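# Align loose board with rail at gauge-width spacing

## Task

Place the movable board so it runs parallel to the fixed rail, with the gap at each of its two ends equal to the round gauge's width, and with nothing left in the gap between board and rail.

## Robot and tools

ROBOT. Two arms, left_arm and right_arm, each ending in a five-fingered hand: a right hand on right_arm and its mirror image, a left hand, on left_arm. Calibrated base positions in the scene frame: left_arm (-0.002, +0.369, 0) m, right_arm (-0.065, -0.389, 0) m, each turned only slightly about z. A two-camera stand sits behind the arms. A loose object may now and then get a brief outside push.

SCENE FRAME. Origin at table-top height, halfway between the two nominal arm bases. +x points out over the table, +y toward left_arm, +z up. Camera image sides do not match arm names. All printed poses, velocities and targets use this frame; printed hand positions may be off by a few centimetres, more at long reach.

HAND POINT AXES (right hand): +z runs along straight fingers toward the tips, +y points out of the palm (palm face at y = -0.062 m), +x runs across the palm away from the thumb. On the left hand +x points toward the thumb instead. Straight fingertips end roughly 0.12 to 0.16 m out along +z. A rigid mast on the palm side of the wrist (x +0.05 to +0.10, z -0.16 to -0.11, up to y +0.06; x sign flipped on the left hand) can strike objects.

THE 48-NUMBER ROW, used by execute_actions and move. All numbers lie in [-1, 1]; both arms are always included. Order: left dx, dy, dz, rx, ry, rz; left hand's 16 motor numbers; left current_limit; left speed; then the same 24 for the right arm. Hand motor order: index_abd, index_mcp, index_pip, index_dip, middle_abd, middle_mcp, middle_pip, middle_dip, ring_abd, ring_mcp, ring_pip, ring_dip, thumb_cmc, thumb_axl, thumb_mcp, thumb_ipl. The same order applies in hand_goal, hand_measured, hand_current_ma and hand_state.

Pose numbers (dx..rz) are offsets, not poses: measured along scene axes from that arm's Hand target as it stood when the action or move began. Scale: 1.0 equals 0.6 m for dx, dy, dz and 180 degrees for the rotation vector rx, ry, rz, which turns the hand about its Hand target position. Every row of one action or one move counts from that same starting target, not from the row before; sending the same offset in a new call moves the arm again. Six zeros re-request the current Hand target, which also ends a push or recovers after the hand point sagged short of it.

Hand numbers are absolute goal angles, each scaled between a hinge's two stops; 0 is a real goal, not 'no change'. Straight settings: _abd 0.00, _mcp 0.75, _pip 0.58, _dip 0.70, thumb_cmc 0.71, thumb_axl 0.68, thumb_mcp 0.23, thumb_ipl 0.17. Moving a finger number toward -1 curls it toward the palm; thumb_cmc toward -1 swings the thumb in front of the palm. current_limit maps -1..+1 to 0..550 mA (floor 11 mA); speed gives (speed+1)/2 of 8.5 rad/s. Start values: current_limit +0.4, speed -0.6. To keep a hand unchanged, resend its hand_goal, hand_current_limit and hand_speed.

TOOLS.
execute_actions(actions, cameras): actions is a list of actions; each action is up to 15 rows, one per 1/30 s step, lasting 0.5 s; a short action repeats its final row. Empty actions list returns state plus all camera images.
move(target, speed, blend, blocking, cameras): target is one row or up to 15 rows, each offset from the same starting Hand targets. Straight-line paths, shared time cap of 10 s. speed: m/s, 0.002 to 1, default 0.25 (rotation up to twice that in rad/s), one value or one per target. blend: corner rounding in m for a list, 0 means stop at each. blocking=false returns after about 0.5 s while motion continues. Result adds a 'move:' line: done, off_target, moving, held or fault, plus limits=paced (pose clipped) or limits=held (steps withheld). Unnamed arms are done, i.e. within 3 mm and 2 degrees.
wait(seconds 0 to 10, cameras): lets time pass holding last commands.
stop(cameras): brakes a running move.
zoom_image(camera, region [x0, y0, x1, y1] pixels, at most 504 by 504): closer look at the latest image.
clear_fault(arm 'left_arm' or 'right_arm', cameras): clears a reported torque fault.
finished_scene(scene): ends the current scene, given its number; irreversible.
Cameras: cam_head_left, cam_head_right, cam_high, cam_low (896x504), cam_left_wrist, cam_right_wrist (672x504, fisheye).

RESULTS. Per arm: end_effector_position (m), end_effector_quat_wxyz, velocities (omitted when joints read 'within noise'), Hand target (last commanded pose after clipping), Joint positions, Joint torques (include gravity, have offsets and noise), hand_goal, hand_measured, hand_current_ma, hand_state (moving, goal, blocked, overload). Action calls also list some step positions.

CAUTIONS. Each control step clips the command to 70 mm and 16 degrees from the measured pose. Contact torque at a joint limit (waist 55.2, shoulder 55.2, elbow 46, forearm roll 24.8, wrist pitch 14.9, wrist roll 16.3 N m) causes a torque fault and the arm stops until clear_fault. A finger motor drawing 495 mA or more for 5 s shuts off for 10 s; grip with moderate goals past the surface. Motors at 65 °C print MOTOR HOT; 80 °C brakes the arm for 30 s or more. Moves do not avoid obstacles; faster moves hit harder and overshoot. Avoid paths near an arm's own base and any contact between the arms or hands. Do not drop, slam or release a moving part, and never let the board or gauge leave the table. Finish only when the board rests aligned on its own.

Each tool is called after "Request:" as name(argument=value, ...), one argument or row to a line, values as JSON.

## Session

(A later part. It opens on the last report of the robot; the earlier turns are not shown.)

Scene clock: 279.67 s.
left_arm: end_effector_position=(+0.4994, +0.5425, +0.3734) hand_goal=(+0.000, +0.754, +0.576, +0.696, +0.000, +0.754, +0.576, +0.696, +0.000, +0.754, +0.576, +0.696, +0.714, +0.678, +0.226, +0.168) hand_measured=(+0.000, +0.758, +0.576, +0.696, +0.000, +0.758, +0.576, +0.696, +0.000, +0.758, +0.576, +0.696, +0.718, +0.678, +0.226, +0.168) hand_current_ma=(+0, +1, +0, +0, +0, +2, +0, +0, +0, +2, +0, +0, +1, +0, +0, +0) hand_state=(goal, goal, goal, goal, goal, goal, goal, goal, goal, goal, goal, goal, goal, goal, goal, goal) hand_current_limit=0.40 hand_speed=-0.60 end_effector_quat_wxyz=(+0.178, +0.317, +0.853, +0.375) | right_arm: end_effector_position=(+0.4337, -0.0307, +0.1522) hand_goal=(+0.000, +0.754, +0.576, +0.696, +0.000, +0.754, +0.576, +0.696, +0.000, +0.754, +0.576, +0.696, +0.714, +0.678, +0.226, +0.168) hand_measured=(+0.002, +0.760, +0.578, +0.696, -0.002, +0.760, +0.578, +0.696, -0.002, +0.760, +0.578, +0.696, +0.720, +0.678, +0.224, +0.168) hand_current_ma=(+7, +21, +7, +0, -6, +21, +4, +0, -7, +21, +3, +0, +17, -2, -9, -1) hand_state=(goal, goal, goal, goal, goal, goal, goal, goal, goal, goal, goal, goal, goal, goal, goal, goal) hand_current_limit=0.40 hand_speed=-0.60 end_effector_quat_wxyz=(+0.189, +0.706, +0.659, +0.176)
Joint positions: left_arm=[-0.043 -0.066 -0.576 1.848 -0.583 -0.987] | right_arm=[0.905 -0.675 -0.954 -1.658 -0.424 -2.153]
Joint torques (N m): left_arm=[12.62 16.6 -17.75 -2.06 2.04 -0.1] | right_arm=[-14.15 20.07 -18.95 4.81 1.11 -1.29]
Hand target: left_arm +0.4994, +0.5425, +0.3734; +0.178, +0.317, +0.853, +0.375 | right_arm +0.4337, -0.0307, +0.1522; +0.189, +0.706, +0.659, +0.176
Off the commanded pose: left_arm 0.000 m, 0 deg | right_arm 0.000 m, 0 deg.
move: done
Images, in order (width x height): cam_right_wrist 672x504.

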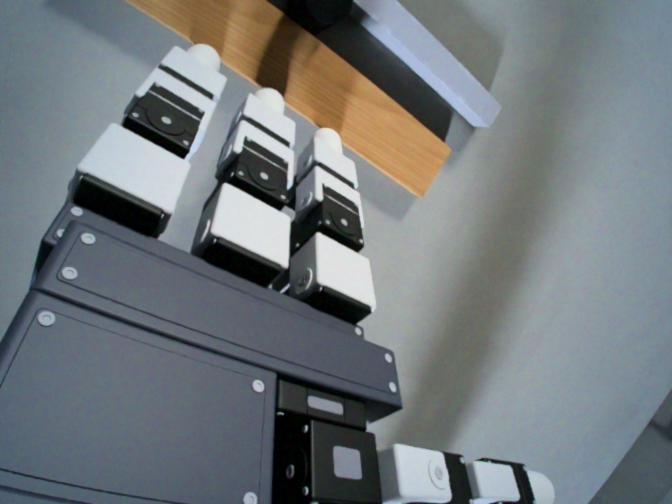

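Request:
move(
  target=[0,0,0,0,0,0,0,0.754,0.576,0.696,0,0.754,0.576,0.696,0,0.754,0.576,0.696,0.714,0.678,0.226,0.168,0.4,-0.6,0.0008,-0.0001,0,0,0,0,0,0.754,0.576,0.696,0,0.754,0.576,0.696,0,0.754,0.576,0.696,0.714,0.678,0.226,0.168,0.4,-0.6],
  speed=0.01,
)

Request:
move(
  target=[0,0,0,0,0,0,0,0.754,0.576,0.696,0,0.754,0.576,0.696,0,0.754,0.576,0.696,0.714,0.678,0.226,0.168,0.4,-0.6,0.0008,-0.0001,0,0,0,0,0,0.754,0.576,0.696,0,0.754,0.576,0.696,0,0.754,0.576,0.696,0.714,0.678,0.226,0.168,0.4,-0.6],
  speed=0.01,
  cameras=["cam_right_wrist"],
)

Request:
zoom_image(
  camera="cam_right_wrist",
  region=[270, 0, 390, 60],
)

Scene clock: 285.07 s.
left_arm: end_effector_position=(+0.4994, +0.5425, +0.3734) hand_goal=(+0.000, +0.754, +0.576, +0.696, +0.000, +0.754, +0.576, +0.696, +0.000, +0.754, +0.576, +0.696, +0.714, +0.678, +0.226, +0.168) hand_measured=(+0.000, +0.758, +0.576, +0.696, +0.000, +0.758, +0.576, +0.696, +0.000, +0.758, +0.576, +0.696, +0.718, +0.678, +0.226, +0.168) hand_current_ma=(+0, +1, +0, +0, +0, +2, +0, +0, +0, +2, +0, +0, +1, +0, +0, +0) hand_state=(goal, goal, goal, goal, goal, goal, goal, goal, goal, goal, goal, goal, goal, goal, goal, goal) hand_current_limit=0.40 hand_speed=-0.60 end_effector_quat_wxyz=(+0.178, +0.317, +0.853, +0.375) | right_arm: end_effector_position=(+0.4341, -0.0308, +0.1522) hand_goal=(+0.000, +0.754, +0.576, +0.696, +0.000, +0.754, +0.576, +0.696, +0.000, +0.754, +0.576, +0.696, +0.714, +0.678, +0.226, +0.168) hand_measured=(+0.002, +0.760, +0.578, +0.696, -0.002, +0.760, +0.578, +0.696, -0.002, +0.760, +0.578, +0.696, +0.720, +0.678, +0.224, +0.168) hand_current_ma=(+7, +21, +7, +0, -6, +21, +4, +0, -7, +22, +3, +0, +17, -2, -9, -1) hand_state=(goal, goal, goal, goal, goal, goal, goal, goal, goal, goal, goal, goal, goal, goal, goal, goal) hand_current_limit=0.40 hand_speed=-0.60 end_effector_quat_wxyz=(+0.189, +0.706, +0.659, +0.176)
Joint positions: left_arm=[-0.043 -0.066 -0.576 1.848 -0.583 -0.987] | right_arm=[0.904 -0.675 -0.955 -1.658 -0.424 -2.154]
Joint torques (N m): left_arm=[12.08 16.77 -17.92 -2.12 2.13 -0.1] | right_arm=[-14.22 19.61 -18.87 3.54 1.19 -1.38]
Hand target: left_arm +0.4994, +0.5425, +0.3734; +0.178, +0.317, +0.853, +0.375 | right_arm +0.4341, -0.0308, +0.1522; +0.189, +0.706, +0.659, +0.176
Off the commanded pose: left_arm 0.000 m, 0 deg | right_arm 0.000 m, 0 deg.
move: done

Scene clock: 285.77 s.
left_arm: end_effector_position=(+0.4994, +0.5425, +0.3734) hand_goal=(+0.000, +0.754, +0.576, +0.696, +0.000, +0.754, +0.576, +0.696, +0.000, +0.754, +0.576, +0.696, +0.714, +0.678, +0.226, +0.168) hand_measured=(+0.000, +0.758, +0.576, +0.696, +0.000, +0.758, +0.576, +0.696, +0.000, +0.758, +0.576, +0.696, +0.718, +0.678, +0.226, +0.168) hand_current_ma=(+0, +1, +0, +0, +0, +2, +0, +0, +0, +2, +0, +0, +1, +0, +0, +0) hand_state=(goal, goal, goal, goal, goal, goal, goal, goal, goal, goal, goal, goal, goal, goal, goal, goal) hand_current_limit=0.40 hand_speed=-0.60 end_effector_quat_wxyz=(+0.178, +0.317, +0.853, +0.375) | right_arm: end_effector_position=(+0.4346, -0.0308, +0.1522) hand_goal=(+0.000, +0.754, +0.576, +0.696, +0.000, +0.754, +0.576, +0.696, +0.000, +0.754, +0.576, +0.696, +0.714, +0.678, +0.226, +0.168) hand_measured=(+0.002, +0.760, +0.578, +0.696, -0.002, +0.760, +0.578, +0.696, -0.002, +0.760, +0.578, +0.696, +0.720, +0.678, +0.224, +0.168) hand_current_ma=(+7, +21, +7, +0, -6, +21, +4, +0, -7, +22, +3, +0, +17, -2, -9, -1) hand_state=(goal, goal, goal, goal, goal, goal, goal, goal, goal, goal, goal, goal, goal, goal, goal, goal) hand_current_limit=0.40 hand_speed=-0.60 end_effector_quat_wxyz=(+0.189, +0.706, +0.659, +0.176)
Joint positions: left_arm=[-0.043 -0.066 -0.576 1.848 -0.583 -0.987] | right_arm=[0.903 -0.676 -0.955 -1.658 -0.424 -2.155]
Joint torques (N m): left_arm=[11.42 16.35 -17.82 -2.06 2.07 -0.12] | right_arm=[-14.39 19.94 -18.91 2.37 1.15 -1.39]
Hand target: left_arm +0.4994, +0.5425, +0.3734; +0.178, +0.317, +0.853, +0.375 | right_arm +0.4346, -0.0308, +0.1522; +0.189, +0.706, +0.659, +0.176
Off the commanded pose: left_arm 0.000 m, 0 deg | right_arm 0.000 m, 0 deg.
move: done
Images, in order (width x height): cam_right_wrist 672x504.

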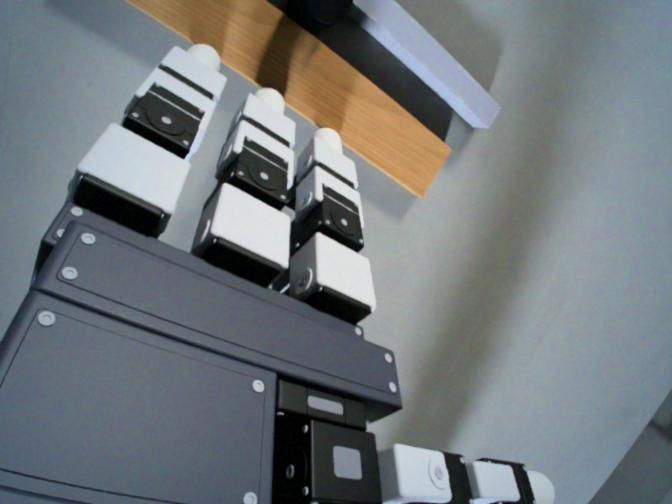

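Scaled by 4.200 from the camera's 672x504 image, which has a finer 960x720 frame.

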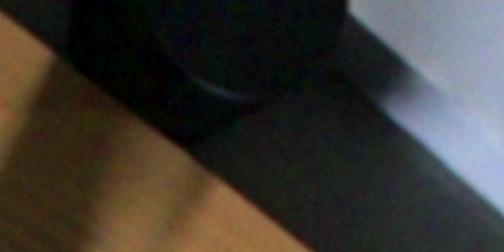

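Request:
move(
  target=[0,0,0,0,0,0,0,0.754,0.576,0.696,0,0.754,0.576,0.696,0,0.754,0.576,0.696,0.714,0.678,0.226,0.168,0.4,-0.6,0.0008,-0.0001,0,0,0,0,0,0.754,0.576,0.696,0,0.754,0.576,0.696,0,0.754,0.576,0.696,0.714,0.678,0.226,0.168,0.4,-0.6],
  speed=0.01,
)

Request:
move(
  target=[0,0,0,0,0,0,0,0.754,0.576,0.696,0,0.754,0.576,0.696,0,0.754,0.576,0.696,0.714,0.678,0.226,0.168,0.4,-0.6,0.0008,-0.0001,0,0,0,0,0,0.754,0.576,0.696,0,0.754,0.576,0.696,0,0.754,0.576,0.696,0.714,0.678,0.226,0.168,0.4,-0.6],
  speed=0.01,
  cameras=["cam_right_wrist"],
)

Request:
zoom_image(
  camera="cam_right_wrist",
  region=[270, 0, 390, 60],
)

Scene clock: 290.70 s.
left_arm: end_effector_position=(+0.4994, +0.5425, +0.3734) hand_goal=(+0.000, +0.754, +0.576, +0.696, +0.000, +0.754, +0.576, +0.696, +0.000, +0.754, +0.576, +0.696, +0.714, +0.678, +0.226, +0.168) hand_measured=(+0.000, +0.758, +0.576, +0.696, +0.000, +0.758, +0.576, +0.696, +0.000, +0.758, +0.576, +0.696, +0.718, +0.678, +0.226, +0.168) hand_current_ma=(+0, +1, +0, +0, +0, +2, +0, +0, +0, +2, +0, +0, +1, +0, +0, +0) hand_state=(goal, goal, goal, goal, goal, goal, goal, goal, goal, goal, goal, goal, goal, goal, goal, goal) hand_current_limit=0.40 hand_speed=-0.60 end_effector_quat_wxyz=(+0.178, +0.317, +0.853, +0.375) | right_arm: end_effector_position=(+0.4351, -0.0309, +0.1522) hand_goal=(+0.000, +0.754, +0.576, +0.696, +0.000, +0.754, +0.576, +0.696, +0.000, +0.754, +0.576, +0.696, +0.714, +0.678, +0.226, +0.168) hand_measured=(+0.002, +0.760, +0.578, +0.696, -0.002, +0.760, +0.578, +0.696, -0.002, +0.760, +0.578, +0.696, +0.720, +0.678, +0.224, +0.168) hand_current_ma=(+7, +21, +7, +0, -6, +21, +4, +0, -7, +22, +3, +0, +17, -2, -9, -1) hand_state=(goal, goal, goal, goal, goal, goal, goal, goal, goal, goal, goal, goal, goal, goal, goal, goal) hand_current_limit=0.40 hand_speed=-0.60 end_effector_quat_wxyz=(+0.189, +0.706, +0.659, +0.176)
Joint positions: left_arm=[-0.043 -0.066 -0.576 1.848 -0.583 -0.987] | right_arm=[0.903 -0.676 -0.956 -1.658 -0.423 -2.155]
Joint torques (N m): left_arm=[11.95 17.44 -18.07 -1.94 2.11 -0.14] | right_arm=[-13.7 20.27 -19.05 -2.54 1.16 -1.31]
Hand target: left_arm +0.4994, +0.5425, +0.3734; +0.178, +0.317, +0.853, +0.375 | right_arm +0.4351, -0.0309, +0.1522; +0.189, +0.706, +0.659, +0.176
Off the commanded pose: left_arm 0.000 m, 0 deg | right_arm 0.000 m, 0 deg.
move: done

Scene clock: 291.40 s.
left_arm: end_effector_position=(+0.4994, +0.5425, +0.3734) hand_goal=(+0.000, +0.754, +0.576, +0.696, +0.000, +0.754, +0.576, +0.696, +0.000, +0.754, +0.576, +0.696, +0.714, +0.678, +0.226, +0.168) hand_measured=(+0.000, +0.758, +0.576, +0.696, +0.000, +0.758, +0.576, +0.696, +0.000, +0.758, +0.576, +0.696, +0.718, +0.678, +0.226, +0.168) hand_current_ma=(+0, +1, +0, +0, +0, +2, +0, +0, +0, +2, +0, +0, +1, +0, +0, +0) hand_state=(goal, goal, goal, goal, goal, goal, goal, goal, goal, goal, goal, goal, goal, goal, goal, goal) hand_current_limit=0.40 hand_speed=-0.60 end_effector_quat_wxyz=(+0.178, +0.317, +0.853, +0.375) | right_arm: end_effector_position=(+0.4356, -0.0310, +0.1522) hand_goal=(+0.000, +0.754, +0.576, +0.696, +0.000, +0.754, +0.576, +0.696, +0.000, +0.754, +0.576, +0.696, +0.714, +0.678, +0.226, +0.168) hand_measured=(+0.002, +0.762, +0.578, +0.696, -0.002, +0.762, +0.578, +0.696, -0.002, +0.762, +0.578, +0.696, +0.720, +0.678, +0.224, +0.168) hand_current_ma=(+7, +25, +7, +0, -6, +25, +4, +0, -7, +26, +4, +0, +17, -2, -9, -1) hand_state=(goal, goal, goal, goal, goal, goal, goal, goal, goal, goal, goal, goal, goal, goal, goal, goal) hand_current_limit=0.40 hand_speed=-0.60 end_effector_quat_wxyz=(+0.189, +0.706, +0.659, +0.176)
Joint positions: left_arm=[-0.043 -0.066 -0.576 1.848 -0.583 -0.987] | right_arm=[0.902 -0.676 -0.957 -1.658 -0.423 -2.156]
Joint torques (N m): left_arm=[11.14 17.19 -17.93 -1.93 2.08 -0.1] | right_arm=[-14.53 18.77 -18.98 -2.64 1.11 -1.43]
Hand target: left_arm +0.4994, +0.5425, +0.3734; +0.178, +0.317, +0.853, +0.375 | right_arm +0.4356, -0.0310, +0.1522; +0.189, +0.706, +0.659, +0.176
Off the commanded pose: left_arm 0.000 m, 0 deg | right_arm 0.000 m, 0 deg.
move: done
Images, in order (width x height): cam_right_wrist 672x504.

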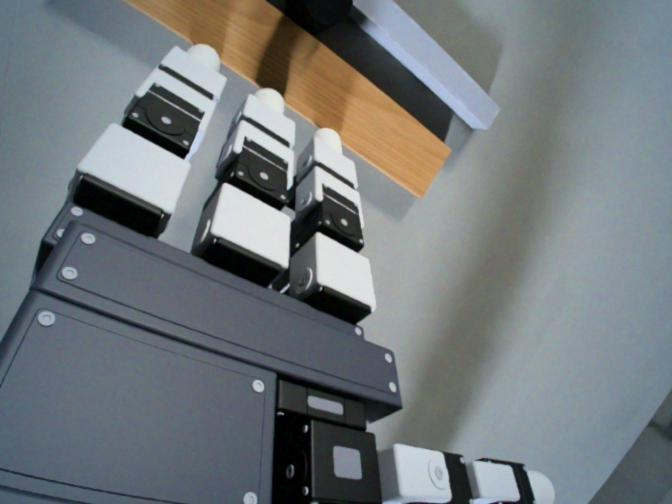

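Scaled by 4.200 from the camera's 672x504 image, which has a finer 960x720 frame.

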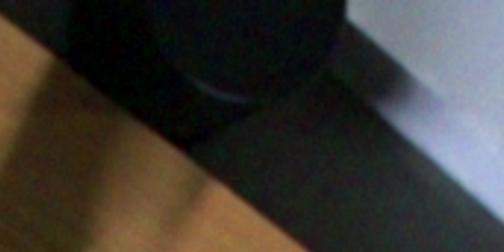

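Request:
move(
  target=[0,0,0,0,0,0,0,0.754,0.576,0.696,0,0.754,0.576,0.696,0,0.754,0.576,0.696,0.714,0.678,0.226,0.168,0.4,-0.6,0.0008,-0.0001,0,0,0,0,0,0.754,0.576,0.696,0,0.754,0.576,0.696,0,0.754,0.576,0.696,0.714,0.678,0.226,0.168,0.4,-0.6],
  speed=0.01,
)

Scene clock: 298.90 s.
left_arm: end_effector_position=(+0.4994, +0.5425, +0.3734) hand_goal=(+0.000, +0.754, +0.576, +0.696, +0.000, +0.754, +0.576, +0.696, +0.000, +0.754, +0.576, +0.696, +0.714, +0.678, +0.226, +0.168) hand_measured=(+0.000, +0.758, +0.576, +0.696, +0.000, +0.758, +0.576, +0.696, +0.000, +0.758, +0.576, +0.696, +0.718, +0.678, +0.226, +0.168) hand_current_ma=(+0, +1, +0, +0, +0, +2, +0, +0, +0, +2, +0, +0, +1, +0, +0, +0) hand_state=(goal, goal, goal, goal, goal, goal, goal, goal, goal, goal, goal, goal, goal, goal, goal, goal) hand_current_limit=0.40 hand_speed=-0.60 end_effector_quat_wxyz=(+0.178, +0.317, +0.853, +0.375) | right_arm: end_effector_position=(+0.4361, -0.0310, +0.1522) hand_goal=(+0.000, +0.754, +0.576, +0.696, +0.000, +0.754, +0.576, +0.696, +0.000, +0.754, +0.576, +0.696, +0.714, +0.678, +0.226, +0.168) hand_measured=(+0.002, +0.764, +0.578, +0.696, -0.002, +0.764, +0.578, +0.696, -0.002, +0.764, +0.578, +0.696, +0.720, +0.678, +0.224, +0.168) hand_current_ma=(+6, +31, +7, +0, -6, +31, +6, +0, -7, +31, +5, +0, +17, -2, -9, -1) hand_state=(goal, goal, goal, goal, goal, goal, goal, goal, goal, goal, goal, goal, goal, goal, goal, goal) hand_current_limit=0.40 hand_speed=-0.60 end_effector_quat_wxyz=(+0.189, +0.706, +0.659, +0.176)
Joint positions: left_arm=[-0.043 -0.066 -0.576 1.848 -0.583 -0.987] | right_arm=[0.901 -0.677 -0.958 -1.658 -0.423 -2.157]
Joint torques (N m): left_arm=[11.3 16.88 -18.03 -1.87 2.04 -0.11] | right_arm=[-15.18 17.89 -18.6 -2.42 1.04 -1.33]
Hand target: left_arm +0.4994, +0.5425, +0.3734; +0.178, +0.317, +0.853, +0.375 | right_arm +0.4361, -0.0310, +0.1522; +0.189, +0.706, +0.659, +0.176
Off the commanded pose: left_arm 0.000 m, 0 deg | right_arm 0.000 m, 0 deg.
move: done

Request:
move(
  target=[
    [0,0,0,0,0,0,0,0.754,0.576,0.696,0,0.754,0.576,0.696,0,0.754,0.576,0.696,0.714,0.678,0.226,0.168,0.4,-0.6,-0.05,0.0035,0,0,0,0,0,0.754,0.576,0.696,0,0.754,0.576,0.696,0,0.754,0.576,0.696,0.714,0.678,0.226,0.168,0.4,-0.6],
    [0,0,0,0,0,0,0,0.754,0.576,0.696,0,0.754,0.576,0.696,0,0.754,0.576,0.696,0.714,0.678,0.226,0.168,0.4,-0.6,-0.047,0.0683,0.1132,0,0,0.0086,0,0.754,0.576,0.696,0,0.754,0.576,0.696,0,0.754,0.576,0.696,0.714,0.678,0.226,0.168,0.4,-0.6],
  ],
  speed=0.06,
  cameras=["cam_right_wrist"],
)

Request:
zoom_image(
  camera="cam_right_wrist",
  region=[360, 50, 420, 95],
)

Request:
move(
  target=[0,0,0,0,0,0,0,0.754,0.576,0.696,0,0.754,0.576,0.696,0,0.754,0.576,0.696,0.714,0.678,0.226,0.168,0.4,-0.6,0.0175,0.2494,0,0,0,0,0,0.754,0.576,0.696,0,0.754,0.576,0.696,0,0.754,0.576,0.696,0.714,0.678,0.226,0.168,0.4,-0.6],
  speed=0.15,
  cameras=["cam_right_wrist"],
)

Request:
zoom_image(
  camera="cam_right_wrist",
  region=[360, 50, 420, 95],
)

Scene clock: 309.67 s.
left_arm: end_effector_position=(+0.4994, +0.5425, +0.3734) hand_goal=(+0.000, +0.754, +0.576, +0.696, +0.000, +0.754, +0.576, +0.696, +0.000, +0.754, +0.576, +0.696, +0.714, +0.678, +0.226, +0.168) hand_measured=(+0.000, +0.758, +0.576, +0.696, +0.000, +0.758, +0.576, +0.696, +0.000, +0.758, +0.576, +0.696, +0.718, +0.678, +0.226, +0.168) hand_current_ma=(+0, +1, +0, +0, +0, +2, +0, +0, +0, +2, +0, +0, +1, +0, +0, +0) hand_state=(goal, goal, goal, goal, goal, goal, goal, goal, goal, goal, goal, goal, goal, goal, goal, goal) hand_current_limit=0.40 hand_speed=-0.60 end_effector_quat_wxyz=(+0.178, +0.317, +0.853, +0.375) | right_arm: end_effector_position=(+0.4079, +0.0100, +0.2201) hand_goal=(+0.000, +0.754, +0.576, +0.696, +0.000, +0.754, +0.576, +0.696, +0.000, +0.754, +0.576, +0.696, +0.714, +0.678, +0.226, +0.168) hand_measured=(+0.002, +0.764, +0.578, +0.696, -0.002, +0.764, +0.578, +0.696, -0.002, +0.764, +0.578, +0.696, +0.720, +0.678, +0.224, +0.168) hand_current_ma=(+5, +31, +7, +0, -6, +31, +6, +0, -7, +31, +5, +0, +17, -2, -9, -1) hand_state=(goal, goal, goal, goal, goal, goal, goal, goal, goal, goal, goal, goal, goal, goal, goal, goal) hand_current_limit=0.40 hand_speed=-0.60 end_effector_quat_wxyz=(+0.187, +0.697, +0.668, +0.179)
Joint positions: left_arm=[-0.043 -0.066 -0.576 1.848 -0.583 -0.987] | right_arm=[0.988 -0.557 -0.981 -1.302 -0.457 -2.487]
Joint torques (N m): left_arm=[11.5 16.32 -17.95 -1.73 2.05 -0.13] | right_arm=[13.27 43.99 -20.78 4.87 -2.34 -1.46]
Hand target: left_arm +0.4994, +0.5425, +0.3734; +0.178, +0.317, +0.853, +0.375 | right_arm +0.4079, +0.0100, +0.2201; +0.187, +0.697, +0.668, +0.179
Off the commanded pose: left_arm 0.000 m, 0 deg | right_arm 0.000 m, 0 deg.
move: done
Images, in order (width x height): cam_right_wrist 672x504.

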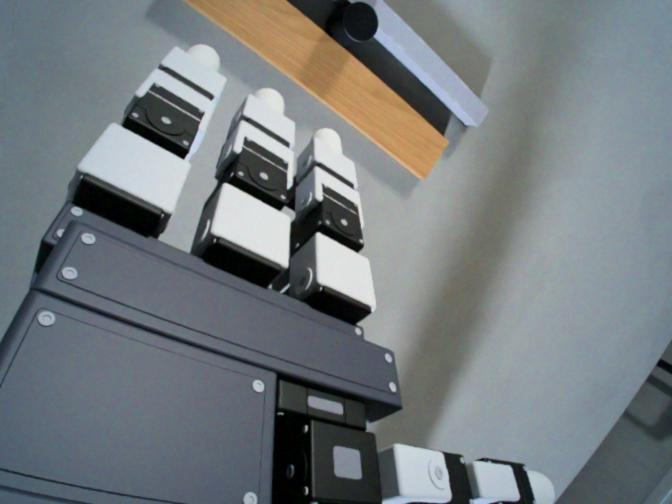

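Scaled by 8.400 from the camera's 672x504 image, which has a finer 960x720 frame.

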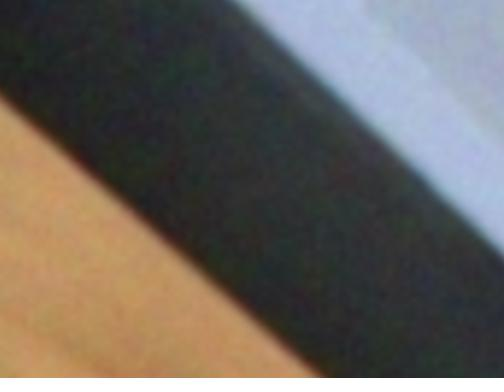

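Scene clock: 311.10 s.
left_arm: end_effector_position=(+0.4994, +0.5425, +0.3734) hand_goal=(+0.000, +0.754, +0.576, +0.696, +0.000, +0.754, +0.576, +0.696, +0.000, +0.754, +0.576, +0.696, +0.714, +0.678, +0.226, +0.168) hand_measured=(+0.000, +0.758, +0.576, +0.696, +0.000, +0.758, +0.576, +0.696, +0.000, +0.758, +0.576, +0.696, +0.718, +0.678, +0.226, +0.168) hand_current_ma=(+0, +1, +0, +0, +0, +2, +0, +0, +0, +2, +0, +0, +1, +0, +0, +0) hand_state=(goal, goal, goal, goal, goal, goal, goal, goal, goal, goal, goal, goal, goal, goal, goal, goal) hand_current_limit=0.40 hand_speed=-0.60 end_effector_quat_wxyz=(+0.178, +0.317, +0.853, +0.375) | right_arm: end_effector_position=(+0.4184, +0.1596, +0.2201) hand_goal=(+0.000, +0.754, +0.576, +0.696, +0.000, +0.754, +0.576, +0.696, +0.000, +0.754, +0.576, +0.696, +0.714, +0.678, +0.226, +0.168) hand_measured=(+0.002, +0.764, +0.578, +0.696, -0.002, +0.764, +0.578, +0.696, -0.002, +0.764, +0.578, +0.696, +0.720, +0.678, +0.224, +0.168) hand_current_ma=(+5, +31, +7, +0, -6, +30, +6, +0, -6, +31, +5, +0, +17, -2, -9, -1) hand_state=(goal, goal, goal, goal, goal, goal, goal, goal, goal, goal, goal, goal, goal, goal, goal, goal) hand_current_limit=0.40 hand_speed=-0.60 end_effector_quat_wxyz=(+0.187, +0.697, +0.668, +0.179)
Joint positions: left_arm=[-0.043 -0.066 -0.576 1.848 -0.583 -0.987] | right_arm=[1.104 -0.818 -1.431 -0.948 -0.591 -2.778]
Joint torques (N m): left_arm=[11.94 16.25 -18 -2.03 2.03 -0.11] | right_arm=[13.31 27.74 -22.81 4.63 -2.19 -1.37]
Hand target: left_arm +0.4994, +0.5425, +0.3734; +0.178, +0.317, +0.853, +0.375 | right_arm +0.4184, +0.1596, +0.2201; +0.187, +0.697, +0.668, +0.179
Off the commanded pose: left_arm 0.000 m, 0 deg | right_arm 0.000 m, 0 deg.
move: done
Images, in order (width x height): cam_right_wrist 672x504.

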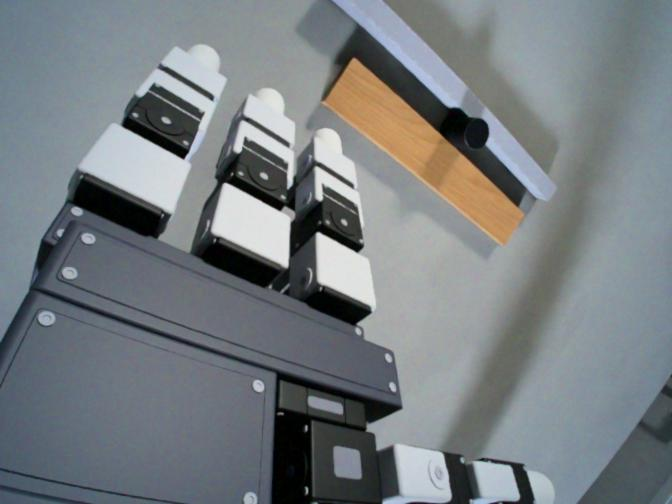

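Scaled by 8.400 from the camera's 672x504 image, which has a finer 960x720 frame.

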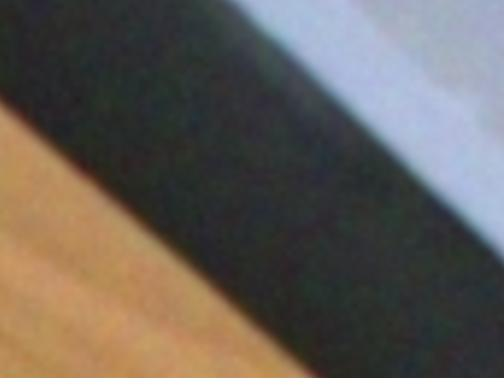

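Request:
move(
  target=[0,0,0,0,0,0,0,0.754,0.576,0.696,0,0.754,0.576,0.696,0,0.754,0.576,0.696,0.714,0.678,0.226,0.168,0.4,-0.6,0.2027,-0.2828,0.0248,0,0,-0.0086,0,0.754,0.576,0.696,0,0.754,0.576,0.696,0,0.754,0.576,0.696,0.714,0.678,0.226,0.168,0.4,-0.6],
  speed=0.15,
)

Request:
move(
  target=[0,0,0,0,0,0,0,0.754,0.576,0.696,0,0.754,0.576,0.696,0,0.754,0.576,0.696,0.714,0.678,0.226,0.168,0.4,-0.6,0,0,0,0.0058,0.0831,0,0.1,0.754,0.576,0.696,-0.1,0.754,0.576,0.696,-0.12,0.754,0.576,0.696,0.714,0.678,0.226,0.168,0.4,-0.6],
  speed=0.15,
  cameras=["cam_right_wrist","cam_low"],
)

Request:
zoom_image(
  camera="cam_right_wrist",
  region=[230, 30, 370, 140],
)

Scene clock: 339.33 s.
left_arm: end_effector_position=(+0.4994, +0.5425, +0.3734) hand_goal=(+0.000, +0.754, +0.576, +0.696, +0.000, +0.754, +0.576, +0.696, +0.000, +0.754, +0.576, +0.696, +0.714, +0.678, +0.226, +0.168) hand_measured=(+0.000, +0.758, +0.576, +0.696, +0.000, +0.758, +0.576, +0.696, +0.000, +0.758, +0.576, +0.696, +0.718, +0.678, +0.226, +0.168) hand_current_ma=(+0, +1, +0, +0, +0, +2, +0, +0, +0, +2, +0, +0, +1, +0, +0, +0) hand_state=(goal, goal, goal, goal, goal, goal, goal, goal, goal, goal, goal, goal, goal, goal, goal, goal) hand_current_limit=0.40 hand_speed=-0.60 end_effector_quat_wxyz=(+0.178, +0.317, +0.853, +0.375) | right_arm: end_effector_position=(+0.5400, -0.0100, +0.2349) hand_goal=(+0.000, +0.754, +0.576, +0.696, +0.000, +0.754, +0.576, +0.696, +0.000, +0.754, +0.576, +0.696, +0.714, +0.678, +0.226, +0.168) hand_measured=(+0.002, +0.764, +0.578, +0.696, -0.002, +0.762, +0.578, +0.696, -0.002, +0.764, +0.578, +0.696, +0.720, +0.678, +0.224, +0.168) hand_current_ma=(+5, +31, +7, +0, -6, +29, +6, +0, -6, +31, +5, +0, +17, -2, -9, -1) hand_state=(goal, goal, goal, goal, goal, goal, goal, goal, goal, goal, goal, goal, goal, goal, goal, goal) hand_current_limit=0.40 hand_speed=-0.60 end_effector_quat_wxyz=(+0.189, +0.706, +0.659, +0.176)
Joint positions: left_arm=[-0.043 -0.066 -0.576 1.848 -0.583 -0.987] | right_arm=[0.787 -0.672 -1.218 -1.152 -0.421 -2.823]
Joint torques (N m): left_arm=[11.88 16.46 -17.79 -1.95 2.01 -0.18] | right_arm=[-12.31 49.03 -6.52 -4.19 1.61 -1.36]
Hand target: left_arm +0.4994, +0.5425, +0.3734; +0.178, +0.317, +0.853, +0.375 | right_arm +0.5400, -0.0101, +0.2350; +0.189, +0.706, +0.659, +0.176
Off the commanded pose: left_arm 0.000 m, 0 deg | right_arm 0.000 m, 0 deg.
move: done

Scene clock: 340.67 s.
left_arm: end_effector_position=(+0.4994, +0.5425, +0.3734) hand_goal=(+0.000, +0.754, +0.576, +0.696, +0.000, +0.754, +0.576, +0.696, +0.000, +0.754, +0.576, +0.696, +0.714, +0.678, +0.226, +0.168) hand_measured=(+0.000, +0.758, +0.576, +0.696, +0.000, +0.758, +0.576, +0.696, +0.000, +0.758, +0.576, +0.696, +0.718, +0.678, +0.226, +0.168) hand_current_ma=(+0, +1, +0, +0, +0, +2, +0, +0, +0, +2, +0, +0, +1, +0, +0, +0) hand_state=(goal, goal, goal, goal, goal, goal, goal, goal, goal, goal, goal, goal, goal, goal, goal, goal) hand_current_limit=0.40 hand_speed=-0.60 end_effector_quat_wxyz=(+0.178, +0.317, +0.853, +0.375) | right_arm: end_effector_position=(+0.5400, -0.0101, +0.2349) hand_goal=(+0.100, +0.754, +0.576, +0.696, -0.100, +0.754, +0.576, +0.696, -0.120, +0.754, +0.576, +0.696, +0.714, +0.678, +0.226, +0.168) hand_measured=(+0.096, +0.760, +0.578, +0.696, -0.096, +0.760, +0.578, +0.696, -0.116, +0.760, +0.578, +0.696, +0.720, +0.678, +0.224, +0.168) hand_current_ma=(-10, +18, +7, +0, +9, +17, +6, +0, +10, +18, +5, +0, +17, -2, -9, -1) hand_state=(goal, goal, goal, goal, goal, goal, goal, goal, goal, goal, goal, goal, goal, goal, goal, goal) hand_current_limit=0.40 hand_speed=-0.60 end_effector_quat_wxyz=(+0.095, +0.725, +0.676, +0.089)
Joint positions: left_arm=[-0.043 -0.066 -0.576 1.848 -0.583 -0.987] | right_arm=[0.733 -0.671 -1.333 -0.388 -0.508 -3.597]
Joint torques (N m): left_arm=[11.69 16.68 -17.83 -1.63 1.95 -0.07] | right_arm=[-13.44 24.39 -23.47 5.17 -1.74 -1.4]
Hand target: left_arm +0.4994, +0.5425, +0.3734; +0.178, +0.317, +0.853, +0.375 | right_arm +0.5400, -0.0101, +0.2350; +0.095, +0.725, +0.676, +0.089
Off the commanded pose: left_arm 0.000 m, 0 deg | right_arm 0.000 m, 0 deg.
move: done
Images, in order (width x height): cam_low 896x504, cam_right_wrist 672x504.

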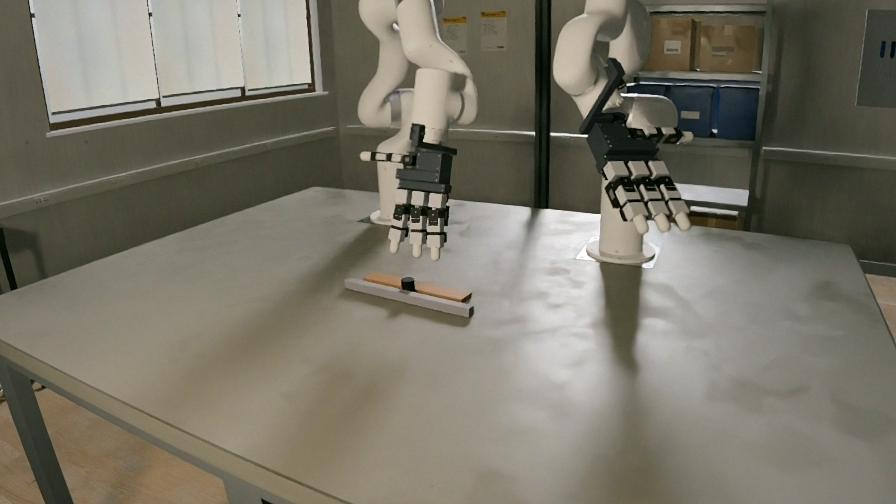

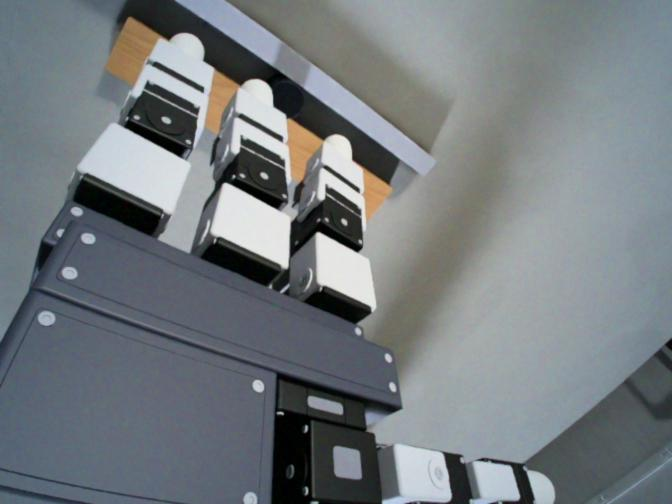

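Scaled by 3.600 from the camera's 672x504 image, which has a finer 960x720 frame.

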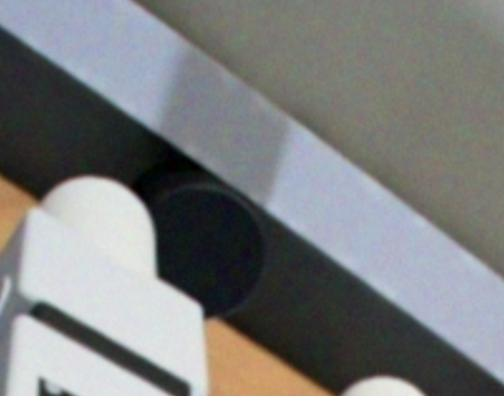

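Request:
move(
  target=[
    [0,0,0,0,0,0,0,0.754,0.576,0.696,0,0.754,0.576,0.696,0,0.754,0.576,0.696,0.714,0.678,0.226,0.168,0.4,-0.6,0.0033,0.0018,0,0,0,0,0.1,0.754,0.576,0.696,-0.1,0.754,0.576,0.696,-0.12,0.754,0.576,0.696,0.714,0.678,0.226,0.168,0.4,-0.6],
    [0,0,0,0,0,0,0,0.754,0.576,0.696,0,0.754,0.576,0.696,0,0.754,0.576,0.696,0.714,0.678,0.226,0.168,0.4,-0.6,0.0033,0.0018,-0.0967,0,0,0,0.1,0.754,0.576,0.696,-0.1,0.754,0.576,0.696,-0.12,0.754,0.576,0.696,0.714,0.678,0.226,0.168,0.4,-0.6],
  ],
  speed=0.07,
  cameras=["cam_right_wrist","cam_low"],
)

Request:
zoom_image(
  camera="cam_right_wrist",
  region=[230, 50, 370, 160],
)

Request:
zoom_image(
  camera="cam_low",
  region=[360, 230, 450, 310],
)

Scene clock: 358.07 s.
left_arm: end_effector_position=(+0.4994, +0.5425, +0.3734) hand_goal=(+0.000, +0.754, +0.576, +0.696, +0.000, +0.754, +0.576, +0.696, +0.000, +0.754, +0.576, +0.696, +0.714, +0.678, +0.226, +0.168) hand_measured=(+0.000, +0.758, +0.576, +0.696, +0.000, +0.758, +0.576, +0.696, +0.000, +0.758, +0.576, +0.696, +0.718, +0.678, +0.226, +0.168) hand_current_ma=(+0, +1, +0, +0, +0, +2, +0, +0, +0, +2, +0, +0, +1, +0, +0, +0) hand_state=(goal, goal, goal, goal, goal, goal, goal, goal, goal, goal, goal, goal, goal, goal, goal, goal) hand_current_limit=0.40 hand_speed=-0.60 end_effector_quat_wxyz=(+0.178, +0.317, +0.853, +0.375) | right_arm: end_effector_position=(+0.5419, -0.0091, +0.1769) hand_goal=(+0.100, +0.754, +0.576, +0.696, -0.100, +0.754, +0.576, +0.696, -0.120, +0.754, +0.576, +0.696, +0.714, +0.678, +0.226, +0.168) hand_measured=(+0.096, +0.760, +0.578, +0.696, -0.096, +0.758, +0.578, +0.696, -0.116, +0.760, +0.578, +0.696, +0.720, +0.678, +0.224, +0.168) hand_current_ma=(-10, +17, +7, +0, +9, +15, +6, +0, +10, +17, +5, +0, +17, -2, -9, -1) hand_state=(goal, goal, goal, goal, goal, goal, goal, goal, goal, goal, goal, goal, goal, goal, goal, goal) hand_current_limit=0.40 hand_speed=-0.60 end_effector_quat_wxyz=(+0.095, +0.725, +0.676, +0.089)
Joint positions: left_arm=[-0.043 -0.066 -0.576 1.848 -0.583 -0.987] | right_arm=[0.732 -0.762 -1.33 -0.465 -0.422 -3.511]
Joint torques (N m): left_arm=[11.76 16.39 -17.57 -1.72 2.01 -0.1] | right_arm=[-9.39 25.9 -12.08 -3.87 2.07 1.32]
Hand target: left_arm +0.4994, +0.5425, +0.3734; +0.178, +0.317, +0.853, +0.375 | right_arm +0.5420, -0.0090, +0.1769; +0.095, +0.725, +0.676, +0.089
Off the commanded pose: left_arm 0.000 m, 0 deg | right_arm 0.000 m, 0 deg.
move: done
Images, in order (width x height): cam_low 896x504, cam_right_wrist 672x504.

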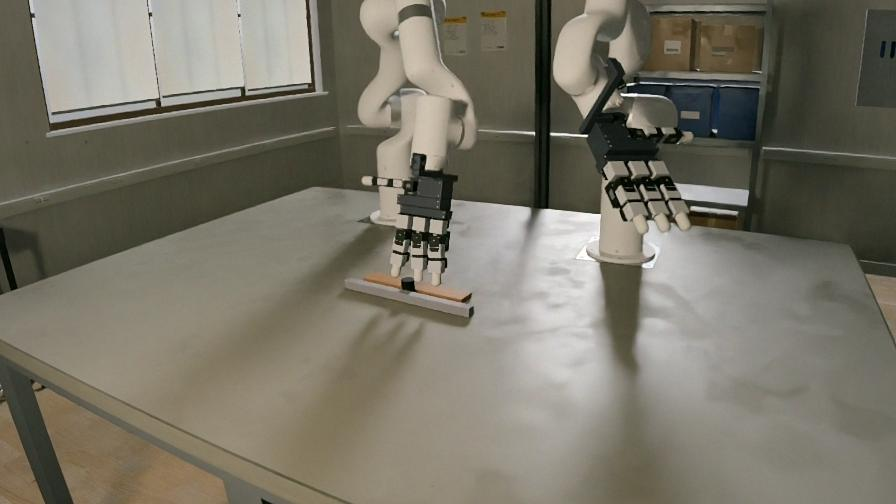

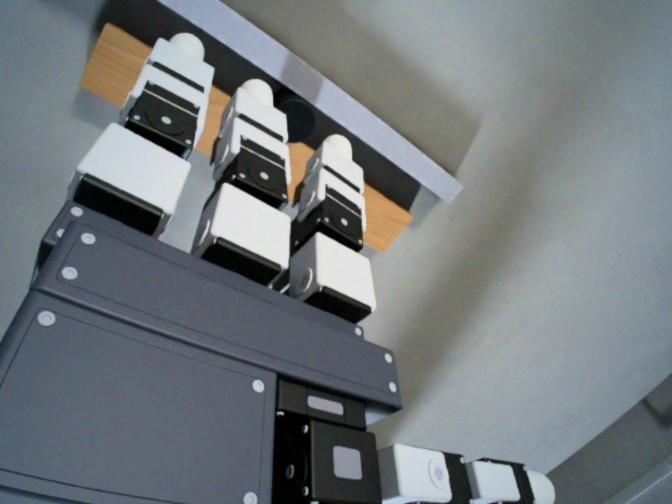

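Scaled by 3.600 from the camera's 672x504 image, which has a finer 960x720 frame.

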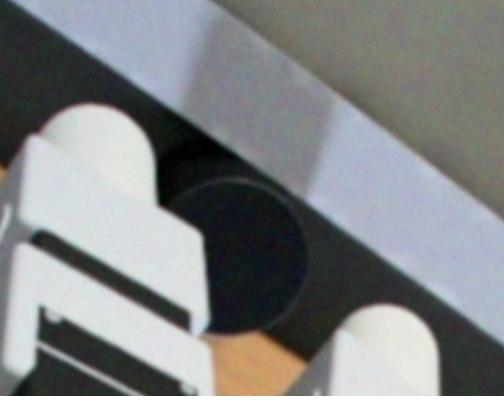

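Scaled by 5.600 from the camera's 896x504 image, which has a finer 1280x720 frame.

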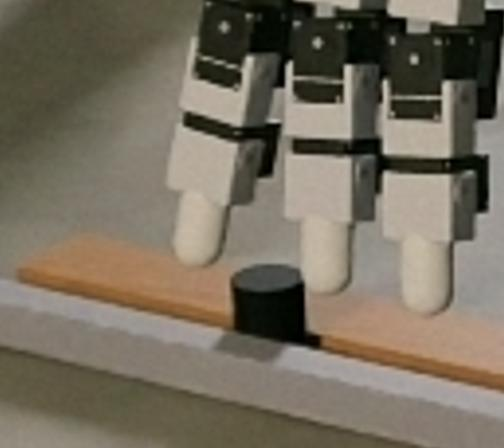

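Request:
move(
  target=[0,0,0,0,0,0,0,0.754,0.576,0.696,0,0.754,0.576,0.696,0,0.754,0.576,0.696,0.714,0.678,0.226,0.168,0.4,-0.6,-0.0017,0,-0.0282,0,0,0,0.1,0.754,0.576,0.696,-0.1,0.754,0.576,0.696,-0.12,0.754,0.576,0.696,0.714,0.678,0.226,0.168,0.4,-0.6],
  speed=0.04,
)

Request:
move(
  target=[0,0,0,0,0,0,0,0.754,0.576,0.696,0,0.754,0.576,0.696,0,0.754,0.576,0.696,0.714,0.678,0.226,0.168,0.4,-0.6,0,0,0,0,0,0,-0.1,0.754,0.576,0.696,0.1,0.754,0.576,0.696,-0.1,0.754,0.576,0.696,0.714,0.678,0.226,0.168,0.1,-0.95],
  speed=0.04,
)

Request:
wait(
  seconds=1,
  cameras=["cam_right_wrist","cam_low"],
)

Scene clock: 364.80 s.
left_arm: end_effector_position=(+0.4994, +0.5425, +0.3734) hand_goal=(+0.000, +0.754, +0.576, +0.696, +0.000, +0.754, +0.576, +0.696, +0.000, +0.754, +0.576, +0.696, +0.714, +0.678, +0.226, +0.168) hand_measured=(+0.000, +0.758, +0.576, +0.696, +0.000, +0.758, +0.576, +0.696, +0.000, +0.758, +0.576, +0.696, +0.718, +0.678, +0.226, +0.168) hand_current_ma=(+0, +1, +0, +0, +0, +2, +0, +0, +0, +2, +0, +0, +1, +0, +0, +0) hand_state=(goal, goal, goal, goal, goal, goal, goal, goal, goal, goal, goal, goal, goal, goal, goal, goal) hand_current_limit=0.40 hand_speed=-0.60 end_effector_quat_wxyz=(+0.178, +0.317, +0.853, +0.375) | right_arm: end_effector_position=(+0.5409, -0.0090, +0.1600) hand_goal=(+0.100, +0.754, +0.576, +0.696, -0.100, +0.754, +0.576, +0.696, -0.120, +0.754, +0.576, +0.696, +0.714, +0.678, +0.226, +0.168) hand_measured=(+0.096, +0.760, +0.578, +0.696, -0.096, +0.758, +0.578, +0.696, -0.116, +0.760, +0.578, +0.696, +0.720, +0.678, +0.224, +0.168) hand_current_ma=(-10, +17, +7, +0, +9, +15, +6, +0, +10, +17, +5, +0, +17, -2, -9, -1) hand_state=(goal, goal, goal, goal, goal, goal, goal, goal, goal, goal, goal, goal, goal, goal, goal, goal) hand_current_limit=0.40 hand_speed=-0.60 end_effector_quat_wxyz=(+0.095, +0.725, +0.676, +0.089)
Joint positions: left_arm=[-0.043 -0.066 -0.576 1.848 -0.583 -0.987] | right_arm=[0.734 -0.788 -1.328 -0.495 -0.397 -3.477]
Joint torques (N m): left_arm=[11.6 16.1 -17.84 -1.5 2.04 -0.1] | right_arm=[13.02 26.94 -6.35 -3.81 2.05 1.38]
Hand target: left_arm +0.4994, +0.5425, +0.3734; +0.178, +0.317, +0.853, +0.375 | right_arm +0.5409, -0.0090, +0.1600; +0.095, +0.725, +0.676, +0.089
Off the commanded pose: left_arm 0.000 m, 0 deg | right_arm 0.000 m, 0 deg.
move: done

Scene clock: 365.47 s.
left_arm: end_effector_position=(+0.4994, +0.5425, +0.3734) hand_goal=(+0.000, +0.754, +0.576, +0.696, +0.000, +0.754, +0.576, +0.696, +0.000, +0.754, +0.576, +0.696, +0.714, +0.678, +0.226, +0.168) hand_measured=(+0.000, +0.758, +0.576, +0.696, +0.000, +0.758, +0.576, +0.696, +0.000, +0.758, +0.576, +0.696, +0.718, +0.678, +0.226, +0.168) hand_current_ma=(+0, +1, +0, +0, +0, +2, +0, +0, +0, +2, +0, +0, +1, +0, +0, +0) hand_state=(goal, goal, goal, goal, goal, goal, goal, goal, goal, goal, goal, goal, goal, goal, goal, goal) hand_current_limit=0.40 hand_speed=-0.60 end_effector_quat_wxyz=(+0.178, +0.317, +0.853, +0.375) | right_arm: end_effector_position=(+0.5409, -0.0090, +0.1600) hand_goal=(-0.100, +0.754, +0.576, +0.696, +0.100, +0.754, +0.576, +0.696, -0.100, +0.754, +0.576, +0.696, +0.714, +0.678, +0.226, +0.168) hand_measured=(+0.020, +0.760, +0.578, +0.696, -0.032, +0.758, +0.578, +0.696, -0.102, +0.760, +0.578, +0.696, +0.720, +0.678, +0.224, +0.168) hand_current_ma=(+161, +17, +7, +0, -213, +15, +6, +0, -7, +17, +5, +0, +17, -2, -9, -1) hand_state=(moving, goal, goal, goal, moving, goal, goal, goal, goal, goal, goal, goal, goal, goal, goal, goal) hand_current_limit=0.10 hand_speed=-0.95 end_effector_quat_wxyz=(+0.095, +0.725, +0.676, +0.089)
Joint positions: left_arm=[-0.043 -0.066 -0.576 1.848 -0.583 -0.987] | right_arm=[0.734 -0.788 -1.328 -0.495 -0.397 -3.477]
Joint torques (N m): left_arm=[11.28 17.02 -17.46 -1.57 1.97 -0.09] | right_arm=[12.26 26.48 -6.92 -3.64 1.74 1.39]
Hand target: left_arm +0.4994, +0.5425, +0.3734; +0.178, +0.317, +0.853, +0.375 | right_arm +0.5409, -0.0090, +0.1600; +0.095, +0.725, +0.676, +0.089
Off the commanded pose: left_arm 0.000 m, 0 deg | right_arm 0.000 m, 0 deg.
move: done

Scene clock: 366.47 s.
left_arm: end_effector_position=(+0.4994, +0.5425, +0.3734) hand_goal=(+0.000, +0.754, +0.576, +0.696, +0.000, +0.754, +0.576, +0.696, +0.000, +0.754, +0.576, +0.696, +0.714, +0.678, +0.226, +0.168) hand_measured=(+0.000, +0.758, +0.576, +0.696, +0.000, +0.758, +0.576, +0.696, +0.000, +0.758, +0.576, +0.696, +0.718, +0.678, +0.226, +0.168) hand_current_ma=(+0, +1, +0, +0, +0, +2, +0, +0, +0, +2, +0, +0, +1, +0, +0, +0) hand_state=(goal, goal, goal, goal, goal, goal, goal, goal, goal, goal, goal, goal, goal, goal, goal, goal) hand_current_limit=0.40 hand_speed=-0.60 end_effector_quat_wxyz=(+0.178, +0.317, +0.853, +0.375) | right_arm: end_effector_position=(+0.5409, -0.0090, +0.1600) hand_goal=(-0.100, +0.754, +0.576, +0.696, +0.100, +0.754, +0.576, +0.696, -0.100, +0.754, +0.576, +0.696, +0.714, +0.678, +0.226, +0.168) hand_measured=(+0.016, +0.760, +0.578, +0.696, -0.030, +0.758, +0.578, +0.696, -0.102, +0.760, +0.578, +0.696, +0.720, +0.678, +0.224, +0.168) hand_current_ma=(+303, +17, +7, +0, -302, +15, +6, +0, -7, +17, +5, +0, +17, -2, -9, -1) hand_state=(blocked, goal, goal, goal, blocked, goal, goal, goal, goal, goal, goal, goal, goal, goal, goal, goal) hand_current_limit=0.10 hand_speed=-0.95 end_effector_quat_wxyz=(+0.095, +0.725, +0.676, +0.089)
Joint positions: left_arm=[-0.043 -0.066 -0.576 1.848 -0.583 -0.987] | right_arm=[0.734 -0.788 -1.328 -0.495 -0.397 -3.477]
Joint torques (N m): left_arm=[11.05 16.24 -17.96 -1.5 2.02 -0.05] | right_arm=[11.07 27.23 -6.49 -3.76 0.98 1.38]
Hand target: left_arm +0.4994, +0.5425, +0.3734; +0.178, +0.317, +0.853, +0.375 | right_arm +0.5409, -0.0090, +0.1600; +0.095, +0.725, +0.676, +0.089
Off the commanded pose: left_arm 0.000 m, 0 deg | right_arm 0.000 m, 0 deg.
wait: 1.00 s; at rest by 0.17 s
Images, in order (width x height): cam_low 896x504, cam_right_wrist 672x504.

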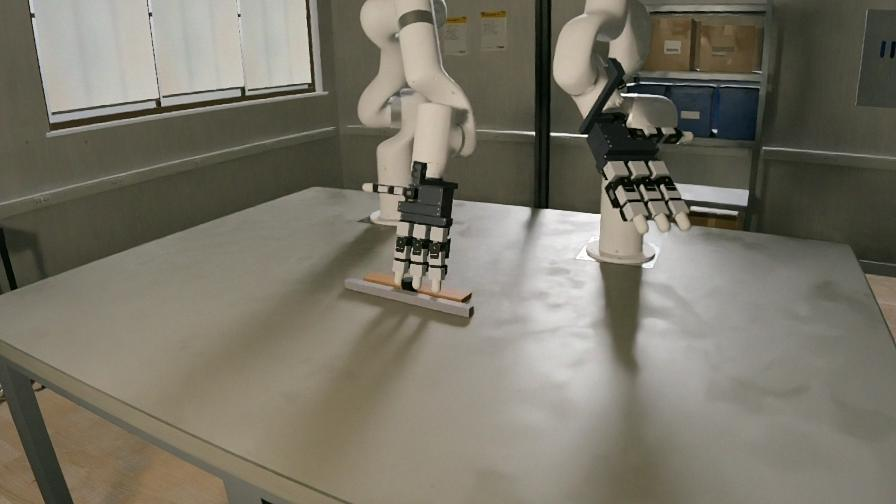

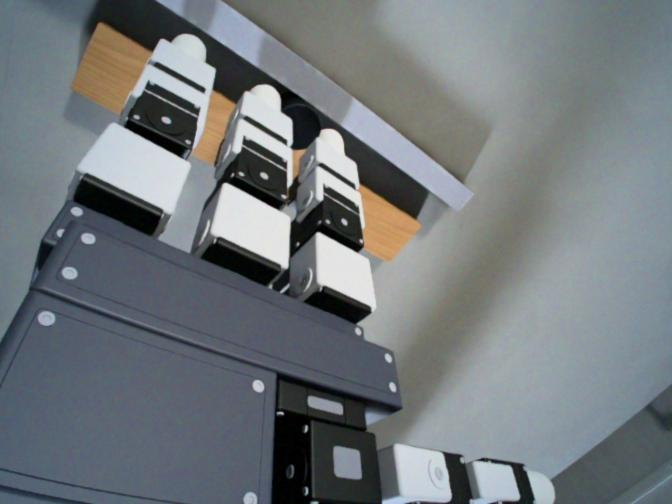

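Request:
move(
  target=[
    [0,0,0,0,0,0,0,0.754,0.576,0.696,0,0.754,0.576,0.696,0,0.754,0.576,0.696,0.714,0.678,0.226,0.168,0.4,-0.6,0,0,0.1167,0,0,0,-0.1,0.754,0.576,0.696,0.1,0.754,0.576,0.696,-0.1,0.754,0.576,0.696,0.714,0.678,0.226,0.168,0.1,-0.95],
    [0,0,0,0,0,0,0,0.754,0.576,0.696,0,0.754,0.576,0.696,0,0.754,0.576,0.696,0.714,0.678,0.226,0.168,0.4,-0.6,-0.1277,0.3733,0.1167,0,0,0,-0.1,0.754,0.576,0.696,0.1,0.754,0.576,0.696,-0.1,0.754,0.576,0.696,0.714,0.678,0.226,0.168,0.1,-0.95],
    [0,0,0,0,0,0,0,0.754,0.576,0.696,0,0.754,0.576,0.696,0,0.754,0.576,0.696,0.714,0.678,0.226,0.168,0.4,-0.6,-0.1277,0.3733,0.001,0,0,0,-0.1,0.754,0.576,0.696,0.1,0.754,0.576,0.696,-0.1,0.754,0.576,0.696,0.714,0.678,0.226,0.168,0.1,-0.95],
  ],
  speed=[0.04,0.12,0.06],
  blend=[0.01,0.01,0],
  cameras=["cam_right_wrist","cam_high"],
)

Scene clock: 377.60 s.
left_arm: end_effector_position=(+0.4994, +0.5425, +0.3734) hand_goal=(+0.000, +0.754, +0.576, +0.696, +0.000, +0.754, +0.576, +0.696, +0.000, +0.754, +0.576, +0.696, +0.714, +0.678, +0.226, +0.168) hand_measured=(+0.000, +0.758, +0.576, +0.696, +0.000, +0.758, +0.576, +0.696, +0.000, +0.758, +0.576, +0.696, +0.718, +0.678, +0.226, +0.168) hand_current_ma=(+0, +1, +0, +0, +0, +2, +0, +0, +0, +2, +0, +0, +1, +0, +0, +0) hand_state=(goal, goal, goal, goal, goal, goal, goal, goal, goal, goal, goal, goal, goal, goal, goal, goal) hand_current_limit=0.40 hand_speed=-0.60 end_effector_quat_wxyz=(+0.178, +0.317, +0.853, +0.375) | right_arm: end_effector_position=(+0.4643, +0.2149, +0.1606) hand_goal=(-0.100, +0.754, +0.576, +0.696, +0.100, +0.754, +0.576, +0.696, -0.100, +0.754, +0.576, +0.696, +0.714, +0.678, +0.226, +0.168) hand_measured=(+0.016, +0.760, +0.578, +0.696, -0.030, +0.760, +0.578, +0.696, -0.102, +0.758, +0.578, +0.696, +0.720, +0.678, +0.224, +0.168) hand_current_ma=(+302, +22, +7, +0, -302, +18, +6, +0, -6, +15, +5, +0, +17, -2, -9, -1) hand_state=(blocked, goal, goal, goal, blocked, goal, goal, goal, goal, goal, goal, goal, goal, goal, goal, goal) hand_current_limit=0.10 hand_speed=-0.95 end_effector_quat_wxyz=(+0.095, +0.725, +0.676, +0.089)
Joint positions: left_arm=[-0.043 -0.066 -0.576 1.848 -0.583 -0.987] | right_arm=[1.031 -1.07 -1.844 -0.371 -0.684 -3.347]
Joint torques (N m): left_arm=[10.85 16.59 -17.92 -1.41 2 -0.08] | right_arm=[12.99 35.53 -24.45 -3.8 1.98 1.36]
Hand target: left_arm +0.4994, +0.5425, +0.3734; +0.178, +0.317, +0.853, +0.375 | right_arm +0.4643, +0.2150, +0.1606; +0.095, +0.725, +0.676, +0.089
Off the commanded pose: left_arm 0.000 m, 0 deg | right_arm 0.000 m, 0 deg.
move: done
Images, in order (width x height): cam_high 896x504, cam_right_wrist 672x504.

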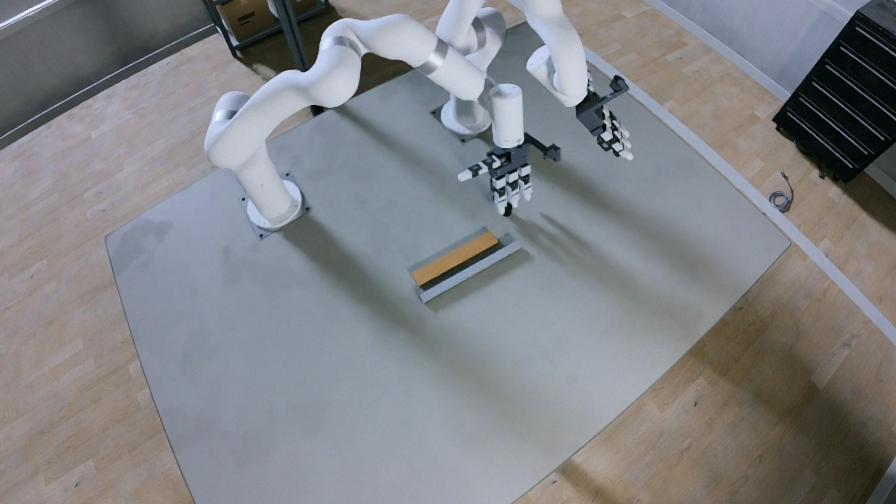

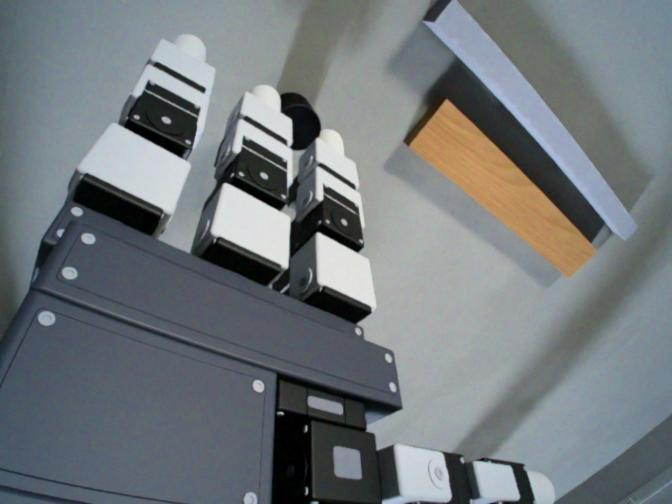

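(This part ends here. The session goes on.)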